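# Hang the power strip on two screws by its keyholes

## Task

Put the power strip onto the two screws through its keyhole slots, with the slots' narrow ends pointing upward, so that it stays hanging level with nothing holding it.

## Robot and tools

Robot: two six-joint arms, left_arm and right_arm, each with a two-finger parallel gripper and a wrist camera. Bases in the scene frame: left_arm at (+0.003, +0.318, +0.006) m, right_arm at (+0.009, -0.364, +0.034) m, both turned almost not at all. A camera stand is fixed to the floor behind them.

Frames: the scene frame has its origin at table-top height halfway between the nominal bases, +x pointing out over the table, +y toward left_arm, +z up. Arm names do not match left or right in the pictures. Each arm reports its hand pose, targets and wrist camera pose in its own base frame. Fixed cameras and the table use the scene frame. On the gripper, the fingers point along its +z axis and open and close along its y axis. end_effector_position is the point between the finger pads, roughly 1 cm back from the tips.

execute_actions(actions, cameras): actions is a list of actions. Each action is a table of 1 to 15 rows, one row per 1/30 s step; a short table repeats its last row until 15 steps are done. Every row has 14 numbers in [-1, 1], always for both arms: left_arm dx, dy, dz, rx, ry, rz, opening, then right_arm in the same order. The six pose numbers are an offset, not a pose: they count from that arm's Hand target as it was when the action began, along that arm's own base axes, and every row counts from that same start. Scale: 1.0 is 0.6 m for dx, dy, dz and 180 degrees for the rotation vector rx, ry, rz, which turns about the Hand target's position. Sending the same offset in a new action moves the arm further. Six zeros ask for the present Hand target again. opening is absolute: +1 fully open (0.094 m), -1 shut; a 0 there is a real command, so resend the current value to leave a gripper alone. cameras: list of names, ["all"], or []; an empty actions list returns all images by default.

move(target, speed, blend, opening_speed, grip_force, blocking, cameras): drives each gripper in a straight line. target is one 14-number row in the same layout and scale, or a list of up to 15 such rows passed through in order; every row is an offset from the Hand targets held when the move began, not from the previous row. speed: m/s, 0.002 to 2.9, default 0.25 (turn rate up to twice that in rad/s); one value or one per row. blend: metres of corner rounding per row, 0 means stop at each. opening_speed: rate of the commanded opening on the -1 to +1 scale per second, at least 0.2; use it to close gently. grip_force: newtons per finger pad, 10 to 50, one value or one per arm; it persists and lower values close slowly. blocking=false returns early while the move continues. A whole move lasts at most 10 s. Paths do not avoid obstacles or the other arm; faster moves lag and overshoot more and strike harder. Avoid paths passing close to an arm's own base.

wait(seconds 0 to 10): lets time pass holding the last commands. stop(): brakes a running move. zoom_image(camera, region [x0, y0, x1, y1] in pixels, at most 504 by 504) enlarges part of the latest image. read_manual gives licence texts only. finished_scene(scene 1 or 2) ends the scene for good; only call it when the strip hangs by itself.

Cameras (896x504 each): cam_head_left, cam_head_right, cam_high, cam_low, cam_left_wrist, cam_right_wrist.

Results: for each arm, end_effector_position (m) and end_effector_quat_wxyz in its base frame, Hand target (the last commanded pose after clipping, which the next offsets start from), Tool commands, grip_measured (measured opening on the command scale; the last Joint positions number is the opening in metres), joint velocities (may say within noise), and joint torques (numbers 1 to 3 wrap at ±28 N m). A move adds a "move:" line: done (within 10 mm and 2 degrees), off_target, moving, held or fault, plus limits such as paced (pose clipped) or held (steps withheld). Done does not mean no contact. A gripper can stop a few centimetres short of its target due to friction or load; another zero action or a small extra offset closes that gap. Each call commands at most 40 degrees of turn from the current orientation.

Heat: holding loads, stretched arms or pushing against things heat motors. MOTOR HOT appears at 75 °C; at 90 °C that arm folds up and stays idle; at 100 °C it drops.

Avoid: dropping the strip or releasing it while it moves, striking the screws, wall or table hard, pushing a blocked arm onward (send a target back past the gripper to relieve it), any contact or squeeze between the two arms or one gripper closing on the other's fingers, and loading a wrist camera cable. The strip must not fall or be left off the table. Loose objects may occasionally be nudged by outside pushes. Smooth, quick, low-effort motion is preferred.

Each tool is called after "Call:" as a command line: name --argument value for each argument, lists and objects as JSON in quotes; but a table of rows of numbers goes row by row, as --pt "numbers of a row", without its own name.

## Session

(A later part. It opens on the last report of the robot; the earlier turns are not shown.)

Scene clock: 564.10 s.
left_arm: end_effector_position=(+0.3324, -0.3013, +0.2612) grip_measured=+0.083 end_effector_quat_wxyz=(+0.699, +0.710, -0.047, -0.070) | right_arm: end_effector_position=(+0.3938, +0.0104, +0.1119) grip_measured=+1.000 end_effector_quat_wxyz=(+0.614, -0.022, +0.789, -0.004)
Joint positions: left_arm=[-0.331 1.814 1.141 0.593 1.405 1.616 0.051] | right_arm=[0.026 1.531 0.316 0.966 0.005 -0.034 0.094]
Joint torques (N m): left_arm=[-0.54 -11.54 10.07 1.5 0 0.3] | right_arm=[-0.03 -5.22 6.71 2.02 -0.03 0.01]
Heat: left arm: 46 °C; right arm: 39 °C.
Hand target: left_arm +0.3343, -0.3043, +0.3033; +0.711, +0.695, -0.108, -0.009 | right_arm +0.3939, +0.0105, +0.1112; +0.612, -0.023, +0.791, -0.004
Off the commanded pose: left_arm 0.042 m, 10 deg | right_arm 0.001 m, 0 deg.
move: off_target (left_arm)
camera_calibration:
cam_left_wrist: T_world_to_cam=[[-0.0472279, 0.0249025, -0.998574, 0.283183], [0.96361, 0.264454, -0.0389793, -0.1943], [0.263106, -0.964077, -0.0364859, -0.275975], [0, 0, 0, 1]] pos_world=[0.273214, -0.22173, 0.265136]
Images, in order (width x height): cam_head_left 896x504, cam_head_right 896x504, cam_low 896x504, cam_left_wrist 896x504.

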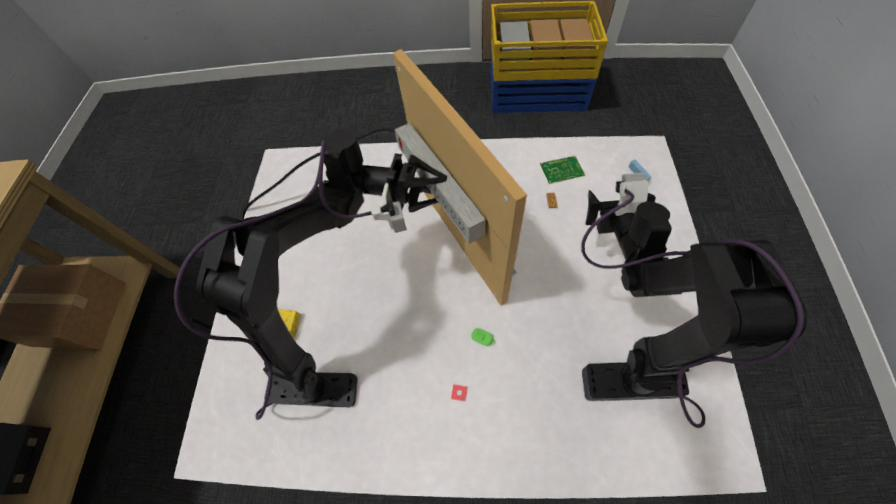

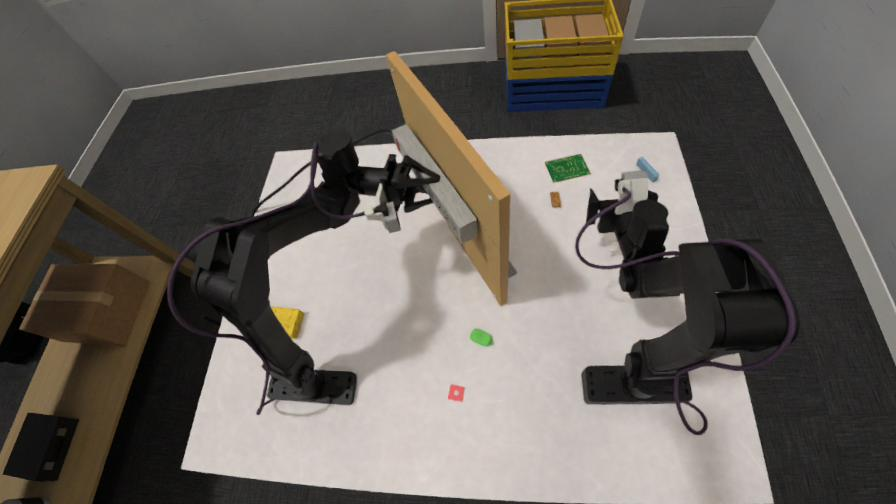

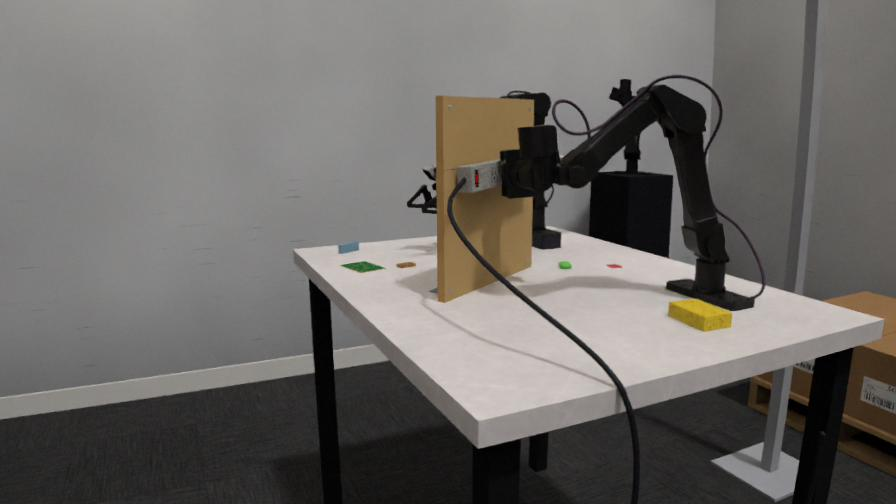

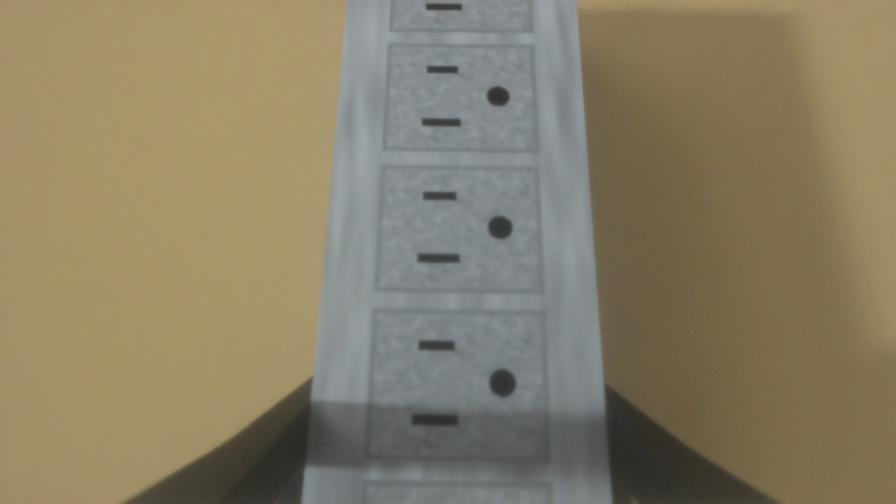

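Call:
move --target '[-0.002,0.008,0.008,-0.003,-0.024,0,-0.1,0,0,0,0,0,0,1]' --speed 0.06 --cameras '["cam_left_wrist","cam_head_left","cam_low","cam_head_right"]'

Call:
zoom_image --camera "cam_low" --region '[420, 80, 540, 220]'

Call:
zoom_image --camera "cam_head_right" --region '[370, 120, 490, 260]'

Scene clock: 578.90 s.
left_arm: end_effector_position=(+0.3343, -0.2993, +0.2614) grip_measured=+0.083 end_effector_quat_wxyz=(+0.700, +0.709, -0.069, -0.046) | right_arm: end_effector_position=(+0.3938, +0.0104, +0.1119) grip_measured=+1.000 end_effector_quat_wxyz=(+0.614, -0.022, +0.789, -0.004)
Joint positions: left_arm=[-0.325 1.814 1.149 0.57 1.409 1.696 0.051] | right_arm=[0.026 1.531 0.316 0.966 0.005 -0.034 0.094]
Joint torques (N m): left_arm=[-0.18 -12.88 9.73 1.47 0.07 0.32] | right_arm=[0.03 -5.22 6.63 2.03 0 -0.01]
Heat: left arm: 44 °C; right arm: 39 °C.
Hand target: left_arm +0.3331, -0.2995, +0.3081; +0.710, +0.691, -0.134, +0.018 | right_arm +0.3939, +0.0105, +0.1112; +0.612, -0.023, +0.791, -0.004
Off the commanded pose: left_arm 0.047 m, 11 deg | right_arm 0.001 m, 0 deg.
move: off_target (left_arm)
camera_calibration:
cam_left_wrist: T_world_to_cam=[[0.0167637, 0.0164445, -0.999724, 0.259825], [0.963684, 0.266253, 0.020539, -0.211735], [0.266517, -0.963763, -0.0113839, -0.282061], [0, 0, 0, 1]] pos_world=[0.274864, -0.219738, 0.260891]
Images, in order (width x height): cam_head_left 896x504, cam_head_right 896x504, cam_low 896x504, cam_left_wrist 896x504.

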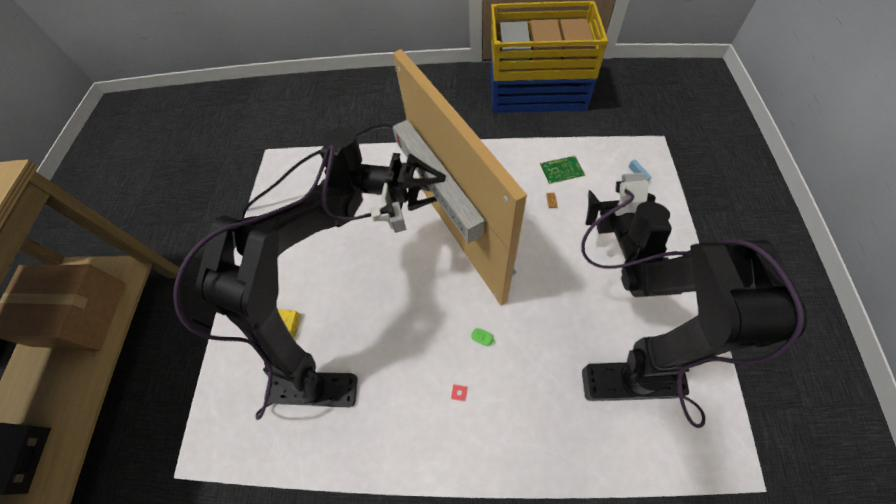

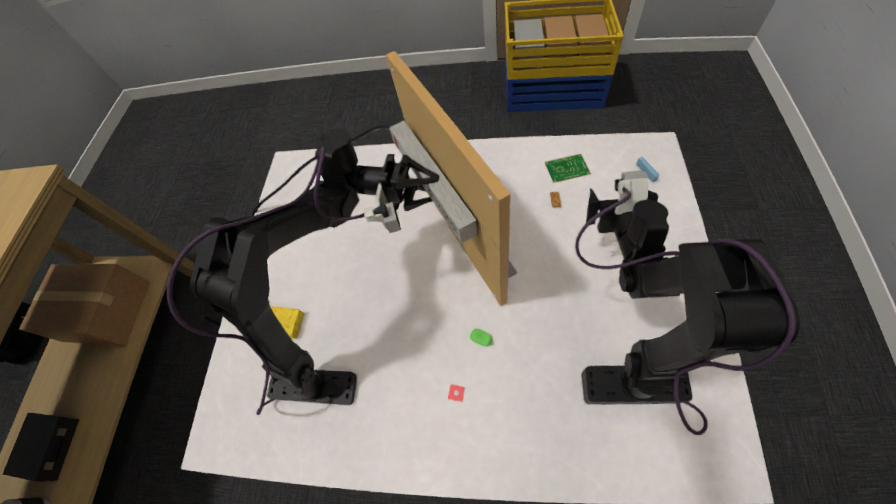

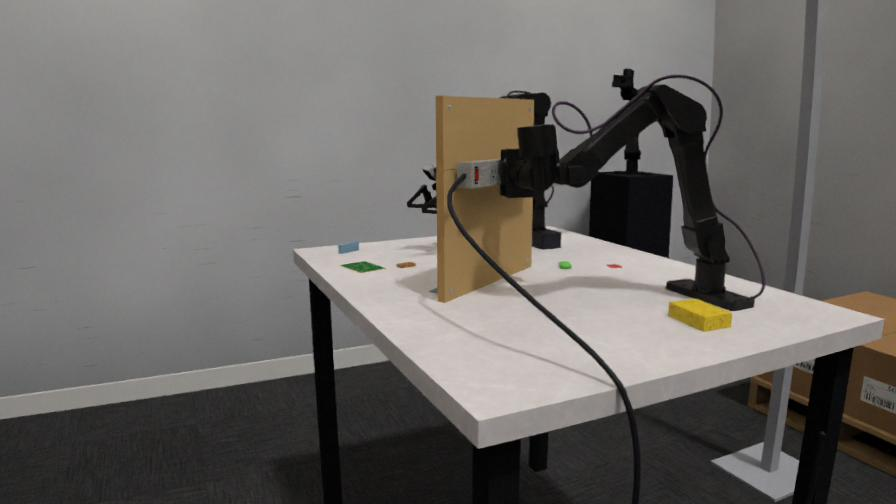

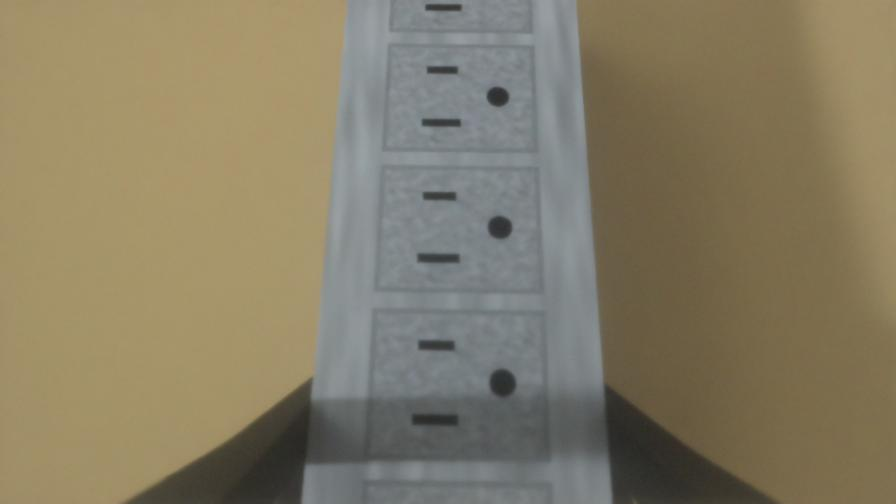

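Scaled by 3.600 from the camera's 896x504 image, which has a finer 1280x720 frame.

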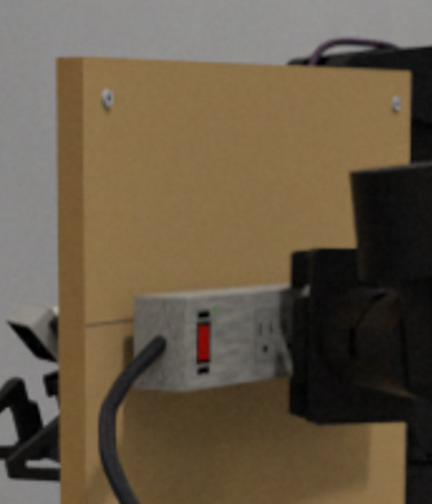

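Scaled by 3.600 from the camera's 896x504 image, which has a finer 1280x720 frame.

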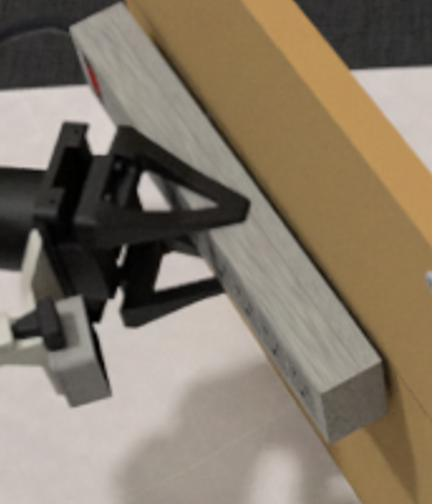

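Call:
move --target '[0.0113,-0.0205,0,0,0,0,-0.1,0,0,0,0,0,0,1]' --speed 0.05 --cameras '["cam_head_right","cam_low"]'

Call:
zoom_image --camera "cam_head_right" --region '[370, 120, 490, 260]'

Call:
zoom_image --camera "cam_low" --region '[420, 80, 540, 220]'

Scene clock: 590.57 s.
left_arm: end_effector_position=(+0.3360, -0.3000, +0.2675) grip_measured=+0.083 end_effector_quat_wxyz=(+0.699, +0.710, -0.071, -0.049) | right_arm: end_effector_position=(+0.3938, +0.0104, +0.1119) grip_measured=+1.000 end_effector_quat_wxyz=(+0.614, -0.022, +0.789, -0.004)
Joint positions: left_arm=[-0.325 1.813 1.182 0.514 1.415 1.716 0.051] | right_arm=[0.026 1.531 0.316 0.966 0.005 -0.034 0.094]
Joint torques (N m): left_arm=[-2.29 -10.15 10.96 1.67 -0.23 0.32] | right_arm=[-0.01 -5.11 6.64 1.99 0.01 0]
Heat: left arm: 45 °C; right arm: 38 °C.
Hand target: left_arm +0.3399, -0.3118, +0.3080; +0.710, +0.691, -0.134, +0.018 | right_arm +0.3939, +0.0105, +0.1112; +0.612, -0.023, +0.791, -0.004
Off the commanded pose: left_arm 0.042 m, 11 deg | right_arm 0.001 m, 0 deg.
move: off_target (left_arm)
Images, in order (width x height): cam_head_right 896x504, cam_low 896x504.

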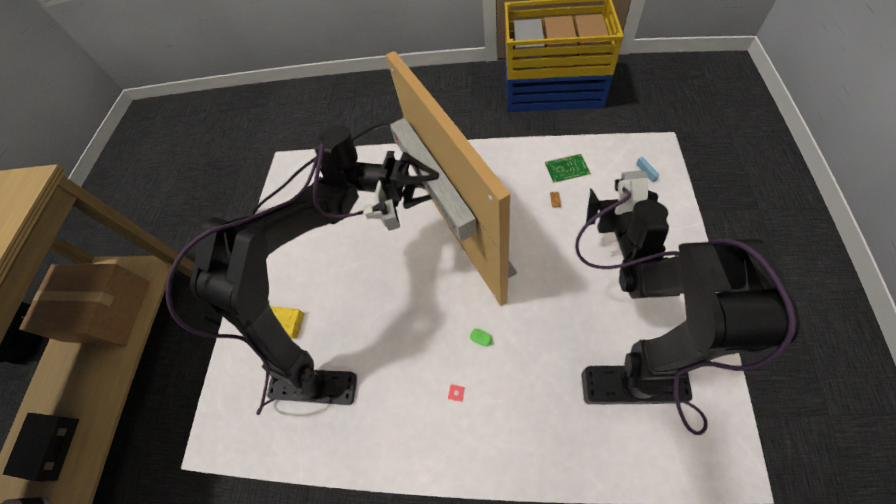

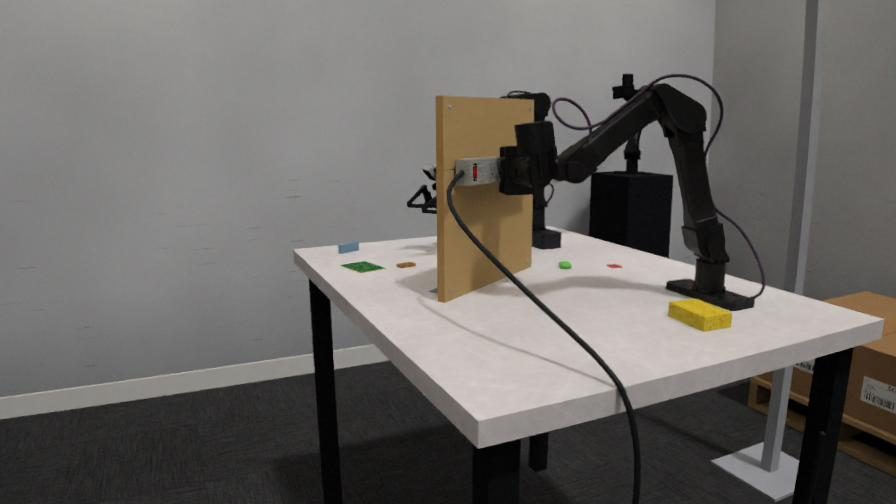

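Scaled by 3.600 from the camera's 896x504 image, which has a finer 1280x720 frame.

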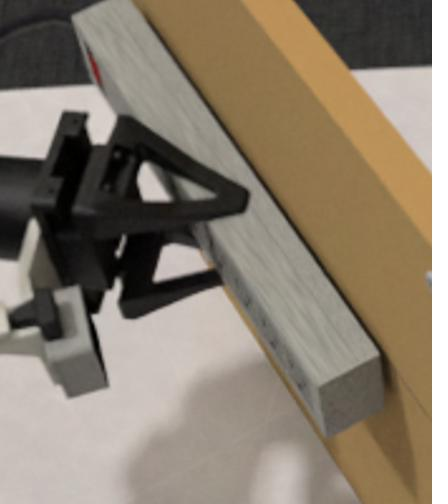

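Scaled by 3.600 from the camera's 896x504 image, which has a finer 1280x720 frame.

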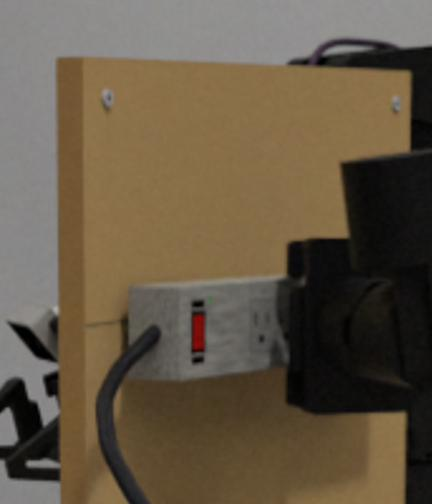

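Call:
move --target '[-0.0025,-0.0014,-0.02,0,0,0,-0.1,0,0,0,0,0,0,1]' --speed 0.04

Call:
move --target '[0,0,-0.01,0,0,0,-0.1,0,0,0,0,0,0,1]' --speed 0.04

Call:
move --target '[0,0,-0.01,0,0,0,-0.1,0,0,0,0,0,0,1]' --speed 0.04

Scene clock: 597.90 s.
left_arm: end_effector_position=(+0.3359, -0.3000, +0.2675) grip_measured=+0.083 end_effector_quat_wxyz=(+0.699, +0.709, -0.077, -0.043) | right_arm: end_effector_position=(+0.3938, +0.0104, +0.1119) grip_measured=+1.000 end_effector_quat_wxyz=(+0.614, -0.022, +0.789, -0.004)
Joint positions: left_arm=[-0.325 1.813 1.182 0.514 1.416 1.733 0.051] | right_arm=[0.026 1.531 0.316 0.966 0.005 -0.034 0.094]
Joint torques (N m): left_arm=[-2.71 -9.18 9.29 1.7 -0.26 0.46] | right_arm=[-0.02 -5.2 6.57 2.05 -0.02 -0.03]
Heat: left arm: 46 °C; right arm: 38 °C.
Hand target: left_arm +0.3384, -0.3127, +0.2960; +0.710, +0.691, -0.134, +0.018 | right_arm +0.3939, +0.0105, +0.1112; +0.612, -0.023, +0.791, -0.004
Off the commanded pose: left_arm 0.031 m, 10 deg | right_arm 0.001 m, 0 deg.
move: off_target (left_arm)

Scene clock: 598.60 s.
left_arm: end_effector_position=(+0.3359, -0.3000, +0.2680) grip_measured=+0.083 end_effector_quat_wxyz=(+0.700, +0.708, -0.082, -0.039) | right_arm: end_effector_position=(+0.3938, +0.0104, +0.1119) grip_measured=+1.000 end_effector_quat_wxyz=(+0.614, -0.022, +0.789, -0.004)
Joint positions: left_arm=[-0.325 1.813 1.182 0.519 1.416 1.742 0.051] | right_arm=[0.026 1.531 0.316 0.966 0.005 -0.034 0.094]
Joint torques (N m): left_arm=[-2.73 -8.49 8.61 1.7 -0.27 0.44] | right_arm=[0.03 -5.22 6.67 2.03 0 0.03]
Heat: left arm: 46 °C; right arm: 38 °C.
Hand target: left_arm +0.3385, -0.3127, +0.2900; +0.710, +0.691, -0.134, +0.018 | right_arm +0.3939, +0.0105, +0.1112; +0.612, -0.023, +0.791, -0.004
Off the commanded pose: left_arm 0.026 m, 9 deg | right_arm 0.001 m, 0 deg.
move: off_target (left_arm)

Scene clock: 599.30 s.
left_arm: end_effector_position=(+0.3358, -0.3002, +0.2689) grip_measured=+0.083 end_effector_quat_wxyz=(+0.701, +0.707, -0.090, -0.031) | right_arm: end_effector_position=(+0.3938, +0.0104, +0.1119) grip_measured=+1.000 end_effector_quat_wxyz=(+0.614, -0.022, +0.789, -0.004)
Joint positions: left_arm=[-0.325 1.813 1.182 0.528 1.416 1.754 0.051] | right_arm=[0.026 1.531 0.316 0.966 0.005 -0.034 0.094]
Joint torques (N m): left_arm=[-2.8 -7.82 7.86 1.7 -0.3 0.4] | right_arm=[0.16 -5.12 6.68 2.05 -0.01 -0.01]
Heat: left arm: 46 °C; right arm: 38 °C.
Hand target: left_arm +0.3384, -0.3127, +0.2840; +0.710, +0.691, -0.134, +0.018 | right_arm +0.3939, +0.0105, +0.1112; +0.612, -0.023, +0.791, -0.004
Off the commanded pose: left_arm 0.020 m, 8 deg | right_arm 0.001 m, 0 deg.
move: off_target (left_arm)

Call:
move --target '[-0.013,0.0235,-0.008,0.010,0.033,0,-0.1,0,0,0,0,0,0,1]' --speed 0.06 --cameras '["cam_left_wrist","cam_low"]'

Call:
zoom_image --camera "cam_low" --region '[420, 80, 540, 220]'

Scene clock: 614.03 s.
left_arm: end_effector_position=(+0.3354, -0.2990, +0.2638) grip_measured=+0.083 end_effector_quat_wxyz=(+0.698, +0.711, -0.068, -0.051) | right_arm: end_effector_position=(+0.3938, +0.0104, +0.1119) grip_measured=+1.000 end_effector_quat_wxyz=(+0.614, -0.022, +0.789, -0.004)
Joint positions: left_arm=[-0.323 1.813 1.172 0.512 1.415 1.721 0.051] | right_arm=[0.026 1.531 0.316 0.966 0.005 -0.034 0.094]
Joint torques (N m): left_arm=[-0.43 -10.84 5.03 1.44 0.03 0.2] | right_arm=[-0.12 -5.18 6.56 2.03 0 0]
Heat: left arm: 45 °C; right arm: 38 °C.
Hand target: left_arm +0.3306, -0.2987, +0.2793; +0.705, +0.702, -0.098, -0.020 | right_arm +0.3939, +0.0105, +0.1112; +0.612, -0.023, +0.791, -0.004
Off the commanded pose: left_arm 0.016 m, 5 deg | right_arm 0.001 m, 0 deg.
move: off_target (left_arm)
camera_calibration:
cam_left_wrist: T_world_to_cam=[[0.00959794, 0.0222634, -0.999706, 0.266363], [0.965114, 0.261397, 0.0150871, -0.213412], [0.261656, -0.964975, -0.0189779, -0.278854], [0, 0, 0, 1]] pos_world=[0.276374, -0.219231, 0.264212]
Images, in order (width x height): cam_low 896x504, cam_left_wrist 896x504.

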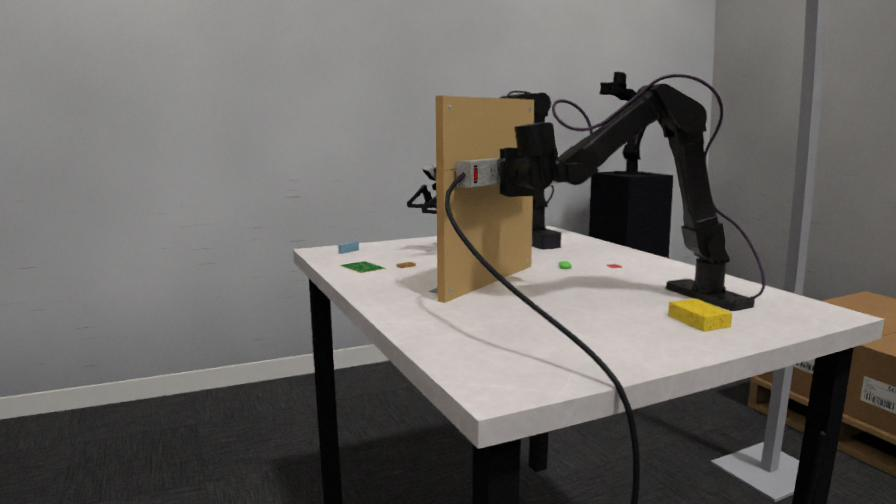

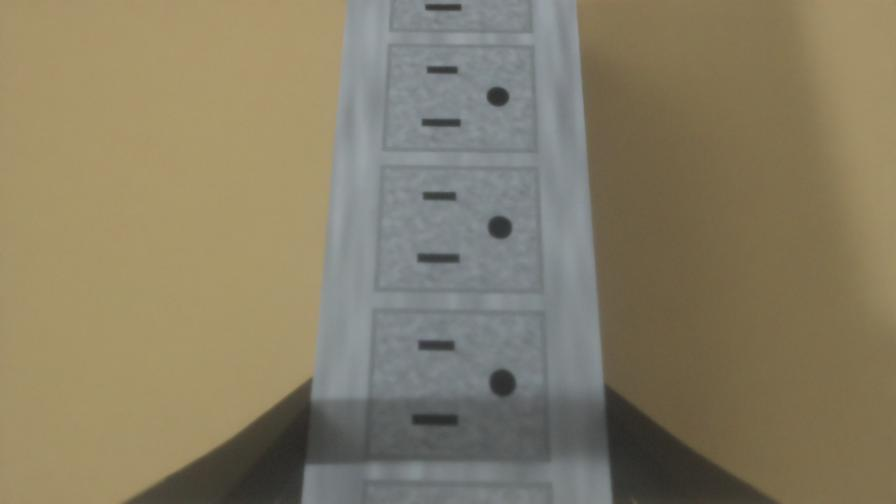

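Scaled by 3.600 from the camera's 896x504 image, which has a finer 1280x720 frame.

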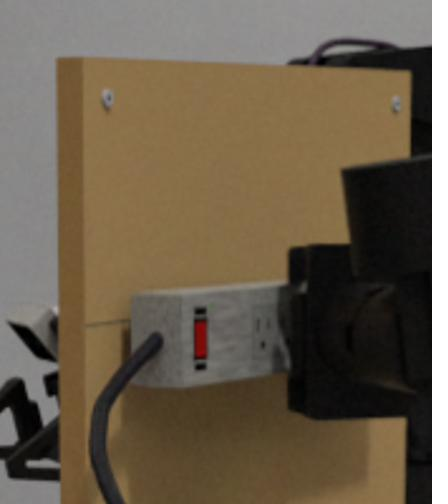

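Call:
move --pt "-0.001 -0.001 -0.02 0 0 0 -0.1 0 0 0 0 0 0 1" --pt "0.0103 -0.0215 -0.02 0 0 0 -0.1 0 0 0 0 0 0 1" --speed 0.05

Scene clock: 627.60 s.
left_arm: end_effector_position=(+0.3353, -0.2998, +0.2545) grip_measured=+0.083 end_effector_quat_wxyz=(+0.697, +0.712, -0.064, -0.050) | right_arm: end_effector_position=(+0.3938, +0.0104, +0.1119) grip_measured=+1.000 end_effector_quat_wxyz=(+0.614, -0.022, +0.789, -0.004)
Joint positions: left_arm=[-0.325 1.822 1.147 0.536 1.405 1.725 0.051] | right_arm=[0.026 1.531 0.316 0.966 0.005 -0.034 0.094]
Joint torques (N m): left_arm=[-2.56 -7.64 7.8 1.54 -0.11 0.15] | right_arm=[-0.08 -5.18 6.6 2.04 -0.03 -0.02]
Heat: left arm: 44 °C; right arm: 38 °C.
Hand target: left_arm +0.3368, -0.3115, +0.2674; +0.705, +0.702, -0.098, -0.020 | right_arm +0.3939, +0.0105, +0.1112; +0.612, -0.023, +0.791, -0.004
Off the commanded pose: left_arm 0.017 m, 5 deg | right_arm 0.001 m, 0 deg.
move: off_target (left_arm)

Call:
move --target '[0,0,0.013,0,0,0,-0.1,0,0,0,0,0,0,1]' --speed 0.04

Call:
move --target '[0,0,0.01,0,0,0,-0.1,0,0,0,0,0,0,1]' --speed 0.04

Call:
move --target '[0,0,0.01,0,0,0,-0.1,0,0,0,0,0,0,1]' --speed 0.04

Scene clock: 636.60 s.
left_arm: end_effector_position=(+0.3352, -0.2998, +0.2545) grip_measured=+0.083 end_effector_quat_wxyz=(+0.697, +0.712, -0.061, -0.054) | right_arm: end_effector_position=(+0.3938, +0.0104, +0.1119) grip_measured=+1.000 end_effector_quat_wxyz=(+0.614, -0.022, +0.789, -0.004)
Joint positions: left_arm=[-0.325 1.822 1.147 0.537 1.406 1.714 0.051] | right_arm=[0.026 1.531 0.316 0.966 0.005 -0.034 0.094]
Joint torques (N m): left_arm=[-2.62 -8.51 8.66 1.51 -0.14 0.09] | right_arm=[-0.01 -5.26 6.75 2.03 0.01 0.02]
Heat: left arm: 45 °C; right arm: 38 °C.
Hand target: left_arm +0.3368, -0.3115, +0.2752; +0.705, +0.702, -0.098, -0.020 | right_arm +0.3939, +0.0105, +0.1112; +0.612, -0.023, +0.791, -0.004
Off the commanded pose: left_arm 0.024 m, 6 deg | right_arm 0.001 m, 0 deg.
move: off_target (left_arm)

Scene clock: 637.33 s.
left_arm: end_effector_position=(+0.3351, -0.2998, +0.2539) grip_measured=+0.083 end_effector_quat_wxyz=(+0.696, +0.713, -0.055, -0.059) | right_arm: end_effector_position=(+0.3938, +0.0104, +0.1119) grip_measured=+1.000 end_effector_quat_wxyz=(+0.614, -0.022, +0.789, -0.004)
Joint positions: left_arm=[-0.325 1.822 1.147 0.531 1.406 1.705 0.051] | right_arm=[0.026 1.531 0.316 0.966 0.005 -0.034 0.094]
Joint torques (N m): left_arm=[-2.55 -9.25 9.33 1.47 -0.13 0.07] | right_arm=[0.06 -5.27 6.58 2.04 -0.01 -0.03]
Heat: left arm: 45 °C; right arm: 38 °C.
Hand target: left_arm +0.3368, -0.3115, +0.2812; +0.705, +0.702, -0.098, -0.020 | right_arm +0.3939, +0.0105, +0.1112; +0.612, -0.023, +0.791, -0.004
Off the commanded pose: left_arm 0.030 m, 7 deg | right_arm 0.001 m, 0 deg.
move: off_target (left_arm)

Scene clock: 638.07 s.
left_arm: end_effector_position=(+0.3350, -0.2997, +0.2532) grip_measured=+0.083 end_effector_quat_wxyz=(+0.695, +0.714, -0.050, -0.065) | right_arm: end_effector_position=(+0.3938, +0.0104, +0.1119) grip_measured=+1.000 end_effector_quat_wxyz=(+0.614, -0.022, +0.789, -0.004)
Joint positions: left_arm=[-0.325 1.822 1.147 0.524 1.406 1.696 0.051] | right_arm=[0.026 1.531 0.316 0.966 0.005 -0.034 0.094]
Joint torques (N m): left_arm=[-2.54 -10.09 10.18 1.44 -0.12 0.13] | right_arm=[-0.03 -5.15 6.6 2.02 0.01 0.04]
Heat: left arm: 45 °C; right arm: 38 °C.
Hand target: left_arm +0.3368, -0.3115, +0.2872; +0.705, +0.702, -0.098, -0.020 | right_arm +0.3939, +0.0105, +0.1112; +0.612, -0.023, +0.791, -0.004
Off the commanded pose: left_arm 0.036 m, 8 deg | right_arm 0.001 m, 0 deg.
move: off_target (left_arm)

Call:
wait --seconds 0.1 --cameras '["cam_head_left","cam_head_right","cam_low"]'

Call:
zoom_image --camera "cam_head_left" --region '[390, 120, 500, 250]'

Call:
zoom_image --camera "cam_low" --region '[430, 140, 520, 210]'

Scene clock: 649.00 s.
left_arm: end_effector_position=(+0.3350, -0.2997, +0.2532) grip_measured=+0.083 end_effector_quat_wxyz=(+0.695, +0.714, -0.049, -0.065) | right_arm: end_effector_position=(+0.3938, +0.0104, +0.1119) grip_measured=+1.000 end_effector_quat_wxyz=(+0.614, -0.022, +0.789, -0.004)
Joint positions: left_arm=[-0.325 1.822 1.147 0.523 1.406 1.695 0.051] | right_arm=[0.026 1.531 0.316 0.966 0.005 -0.034 0.094]
Joint torques (N m): left_arm=[-2.47 -10.1 10.11 1.44 -0.12 0.12] | right_arm=[-0.03 -5.31 6.63 2.02 -0.02 -0.02]
Heat: left arm: 44 °C; right arm: 38 °C.
Hand target: left_arm +0.3368, -0.3115, +0.2872; +0.705, +0.702, -0.098, -0.020 | right_arm +0.3939, +0.0105, +0.1112; +0.612, -0.023, +0.791, -0.004
Tool commands: left_gripper/opening=-0.1 right_gripper/opening=+1.0
Off the commanded pose: left_arm 0.036 m, 8 deg | right_arm 0.001 m, 0 deg.
wait: 0.10 s; at rest from the start
Images, in order (width x height): cam_head_left 896x504, cam_head_right 896x504, cam_low 896x504.

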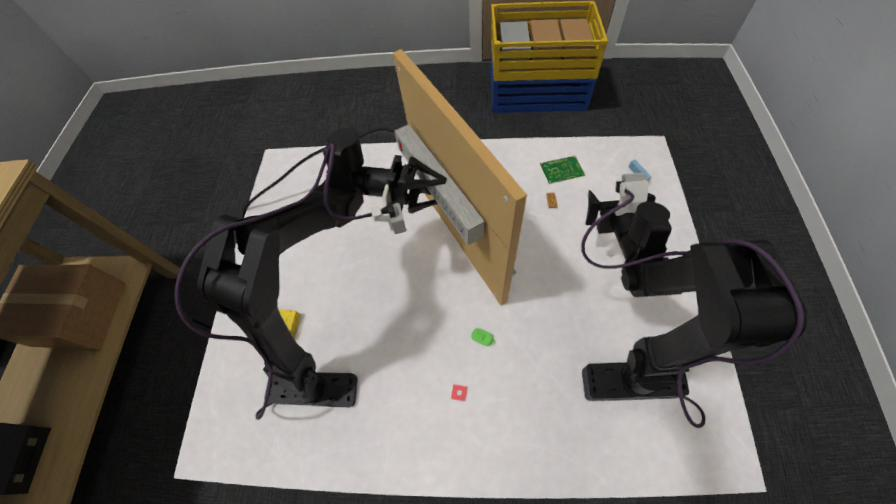

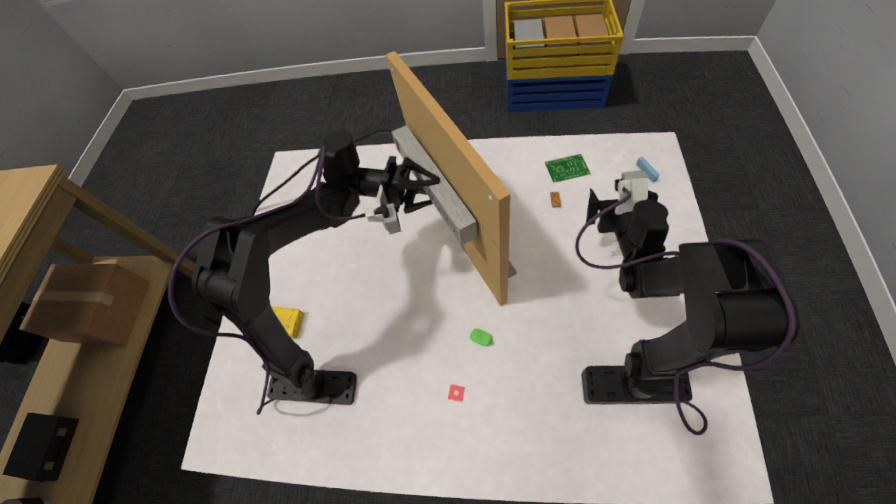

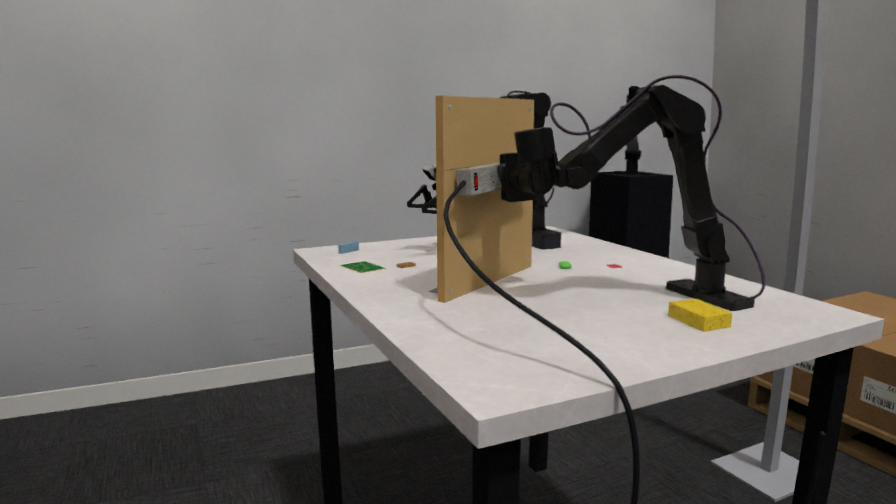

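Scaled by 3.877 from the camera's 896x504 image, which has a finer 1280x720 frame.

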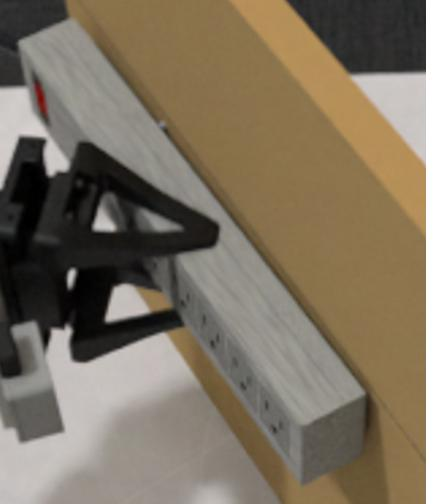

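Scaled by 5.600 from the camera's 896x504 image, which has a finer 1280x720 frame.

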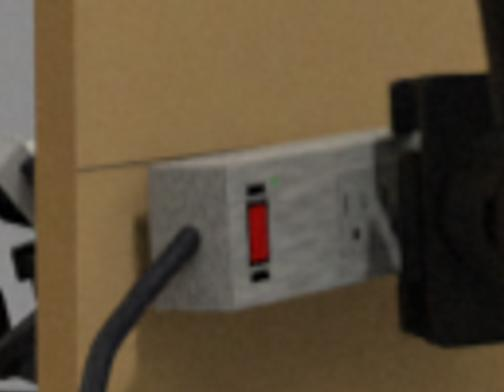

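Call:
zoom_image --camera "cam_head_left" --region '[390, 115, 450, 175]'

Call:
zoom_image --camera "cam_head_left" --region '[440, 190, 500, 250]'

Call:
zoom_image --camera "cam_head_right" --region '[380, 110, 440, 170]'

Call:
zoom_image --camera "cam_head_right" --region '[430, 190, 490, 250]'

Scaled by 8.400 from the camera's 896x504 image, which has a finer 1280x720 frame.

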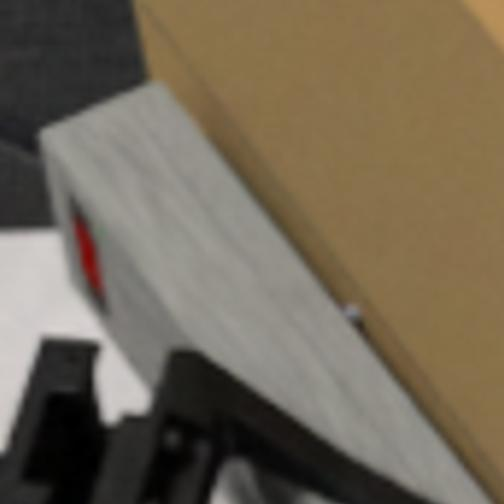

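Scaled by 8.400 from the camera's 896x504 image, which has a finer 1280x720 frame.

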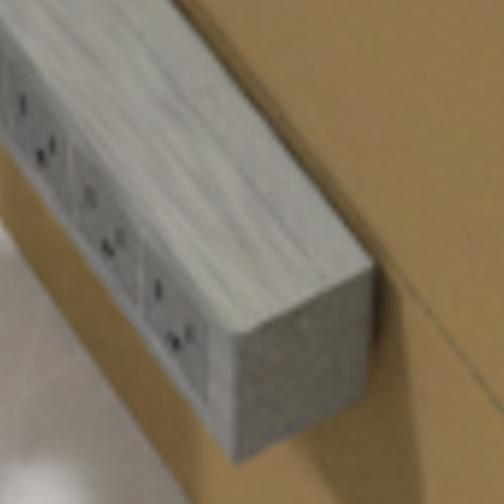

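Scaled by 8.400 from the camera's 896x504 image, which has a finer 1280x720 frame.

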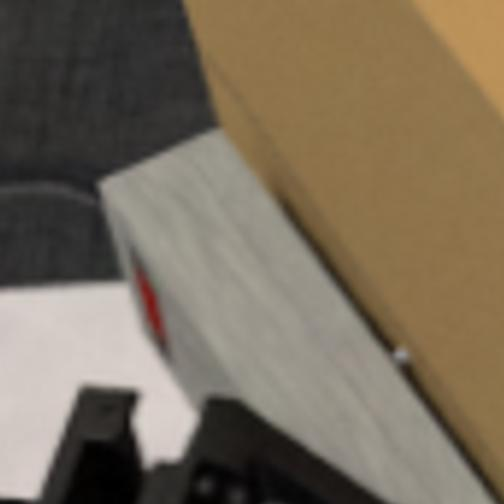

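Scaled by 8.400 from the camera's 896x504 image, which has a finer 1280x720 frame.

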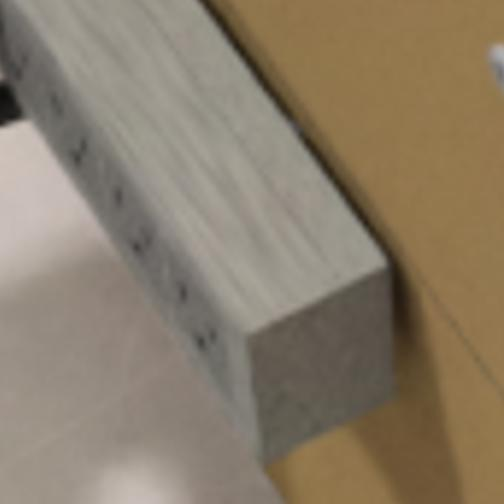

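Call:
move --target '[-0.0095,0.0313,0.0263,0,0,0,-0.1,0,0,0,0,0,0,1]' --speed 0.06 --cameras '["cam_low","cam_left_wrist"]'

Scene clock: 749.27 s.
left_arm: end_effector_position=(+0.3370, -0.2935, +0.2590) grip_measured=+0.083 end_effector_quat_wxyz=(+0.693, +0.717, -0.032, -0.067) | right_arm: end_effector_position=(+0.3938, +0.0104, +0.1119) grip_measured=+1.000 end_effector_quat_wxyz=(+0.614, -0.022, +0.789, -0.004)
Joint positions: left_arm=[-0.31 1.796 1.154 0.459 1.4 1.699 0.051] | right_arm=[0.026 1.531 0.316 0.966 0.005 -0.034 0.094]
Joint torques (N m): left_arm=[-0.23 -12.62 9.31 1.4 0.41 0.25] | right_arm=[-0.09 -5.09 6.53 2.01 -0.05 0.03]
Heat: left arm: 46 °C; right arm: 38 °C.
Hand target: left_arm +0.3312, -0.2927, +0.3029; +0.705, +0.702, -0.098, -0.020 | right_arm +0.3939, +0.0105, +0.1112; +0.612, -0.023, +0.791, -0.004
Off the commanded pose: left_arm 0.044 m, 9 deg | right_arm 0.001 m, 0 deg.
move: off_target (left_arm)
camera_calibration:
cam_left_wrist: T_world_to_cam=[[-0.0634375, 0.0437791, -0.997025, 0.291661], [0.956172, 0.288817, -0.0481563, -0.188918], [0.285849, -0.956383, -0.0601822, -0.268946], [0, 0, 0, 1]] pos_world=[0.276018, -0.215421, 0.26551]
Images, in order (width x height): cam_low 896x504, cam_left_wrist 896x504.

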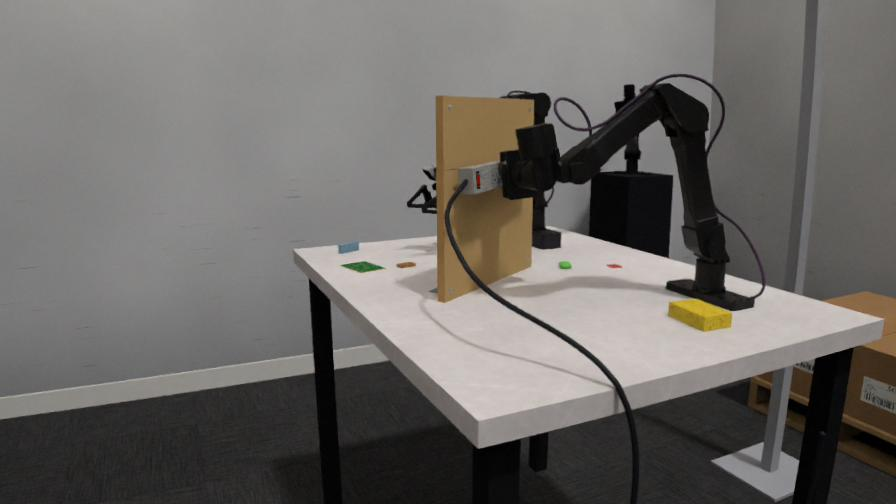

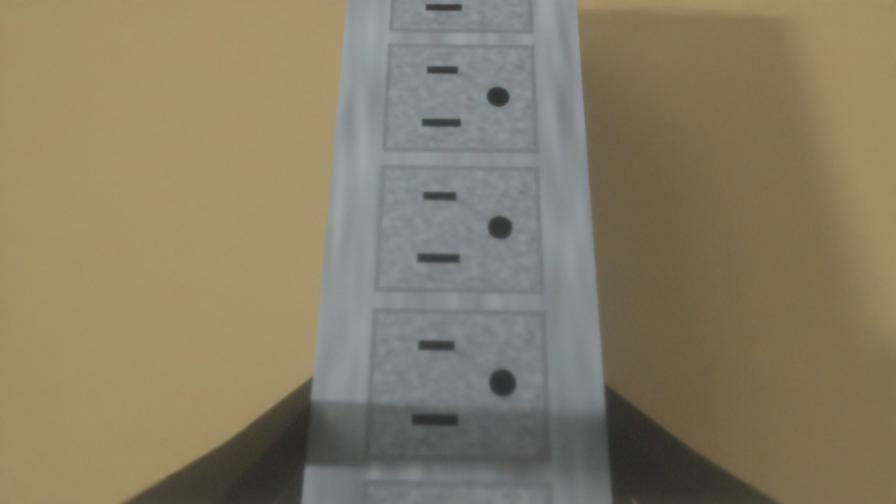

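Call:
move --target '[-0.01,-0.0055,0.009,0.008,-0.0145,0,-0.1,0,0,0,0,0,0,1]' --speed 0.06 --cameras '["cam_low","cam_left_wrist"]'

Call:
zoom_image --camera "cam_low" --region '[430, 140, 540, 220]'

Scene clock: 760.87 s.
left_arm: end_effector_position=(+0.3357, -0.2927, +0.2613) grip_measured=+0.083 end_effector_quat_wxyz=(+0.681, +0.730, -0.041, -0.046) | right_arm: end_effector_position=(+0.3938, +0.0104, +0.1119) grip_measured=+1.000 end_effector_quat_wxyz=(+0.614, -0.022, +0.789, -0.004)
Joint positions: left_arm=[-0.311 1.763 1.203 0.203 1.372 1.91 0.051] | right_arm=[0.026 1.531 0.316 0.966 0.005 -0.034 0.094]
Joint torques (N m): left_arm=[-1.26 -12.78 9.62 1.38 0.61 0.25] | right_arm=[0.05 -5.34 6.6 2.03 -0.01 -0.03]
Heat: left arm: 47 °C; right arm: 38 °C.
Hand target: left_arm +0.3251, -0.2960, +0.3083; +0.694, +0.711, -0.114, -0.005 | right_arm +0.3939, +0.0105, +0.1112; +0.612, -0.023, +0.791, -0.004
Off the commanded pose: left_arm 0.048 m, 10 deg | right_arm 0.001 m, 0 deg.
move: off_target (left_arm)
camera_calibration:
cam_left_wrist: T_world_to_cam=[[-0.0196495, 0.0756438, -0.996941, 0.288476], [0.952636, 0.304082, 0.00429627, -0.195788], [0.303477, -0.949638, -0.0780361, -0.266962], [0, 0, 0, 1]] pos_world=[0.2732, -0.215803, 0.267603]
Images, in order (width x height): cam_low 896x504, cam_left_wrist 896x504.

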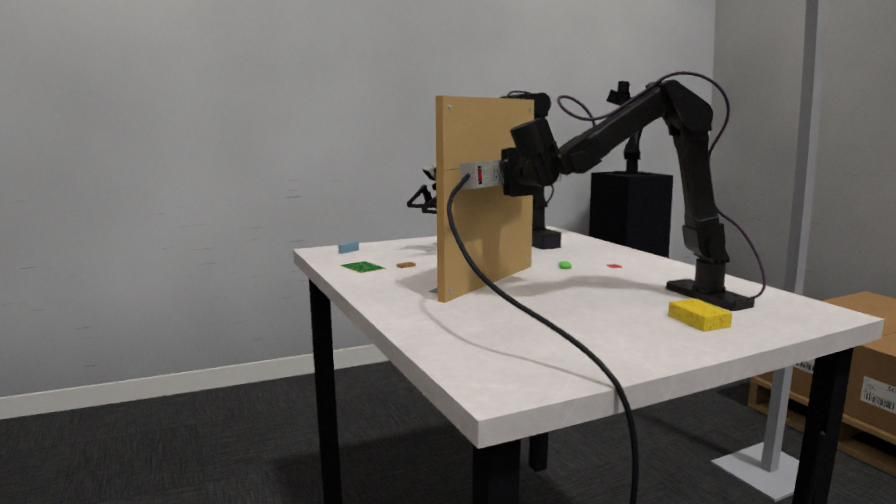

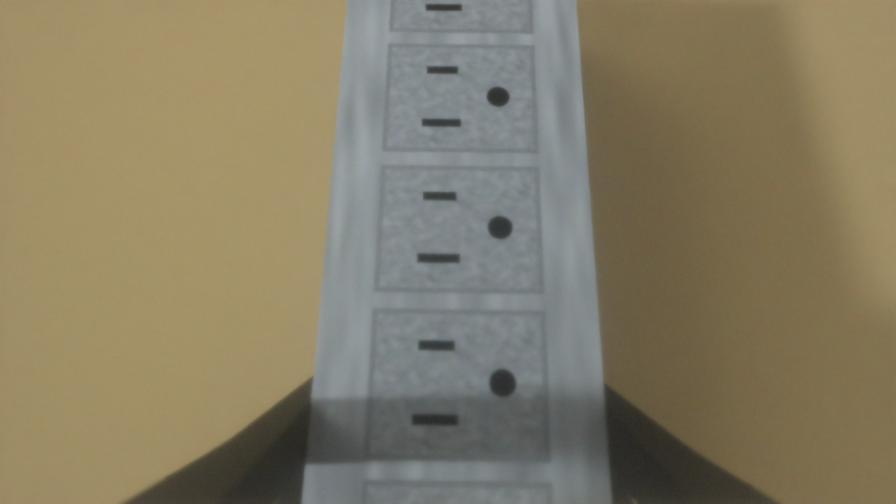

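Scaled by 4.582 from the camera's 896x504 image, which has a finer 1280x720 frame.

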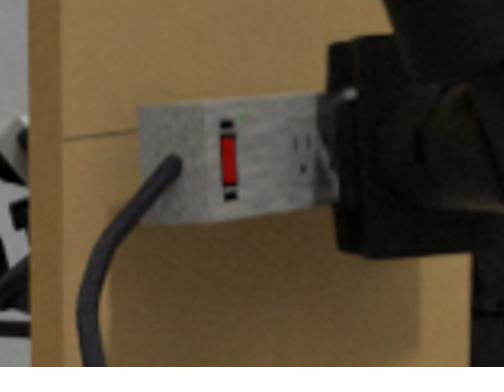

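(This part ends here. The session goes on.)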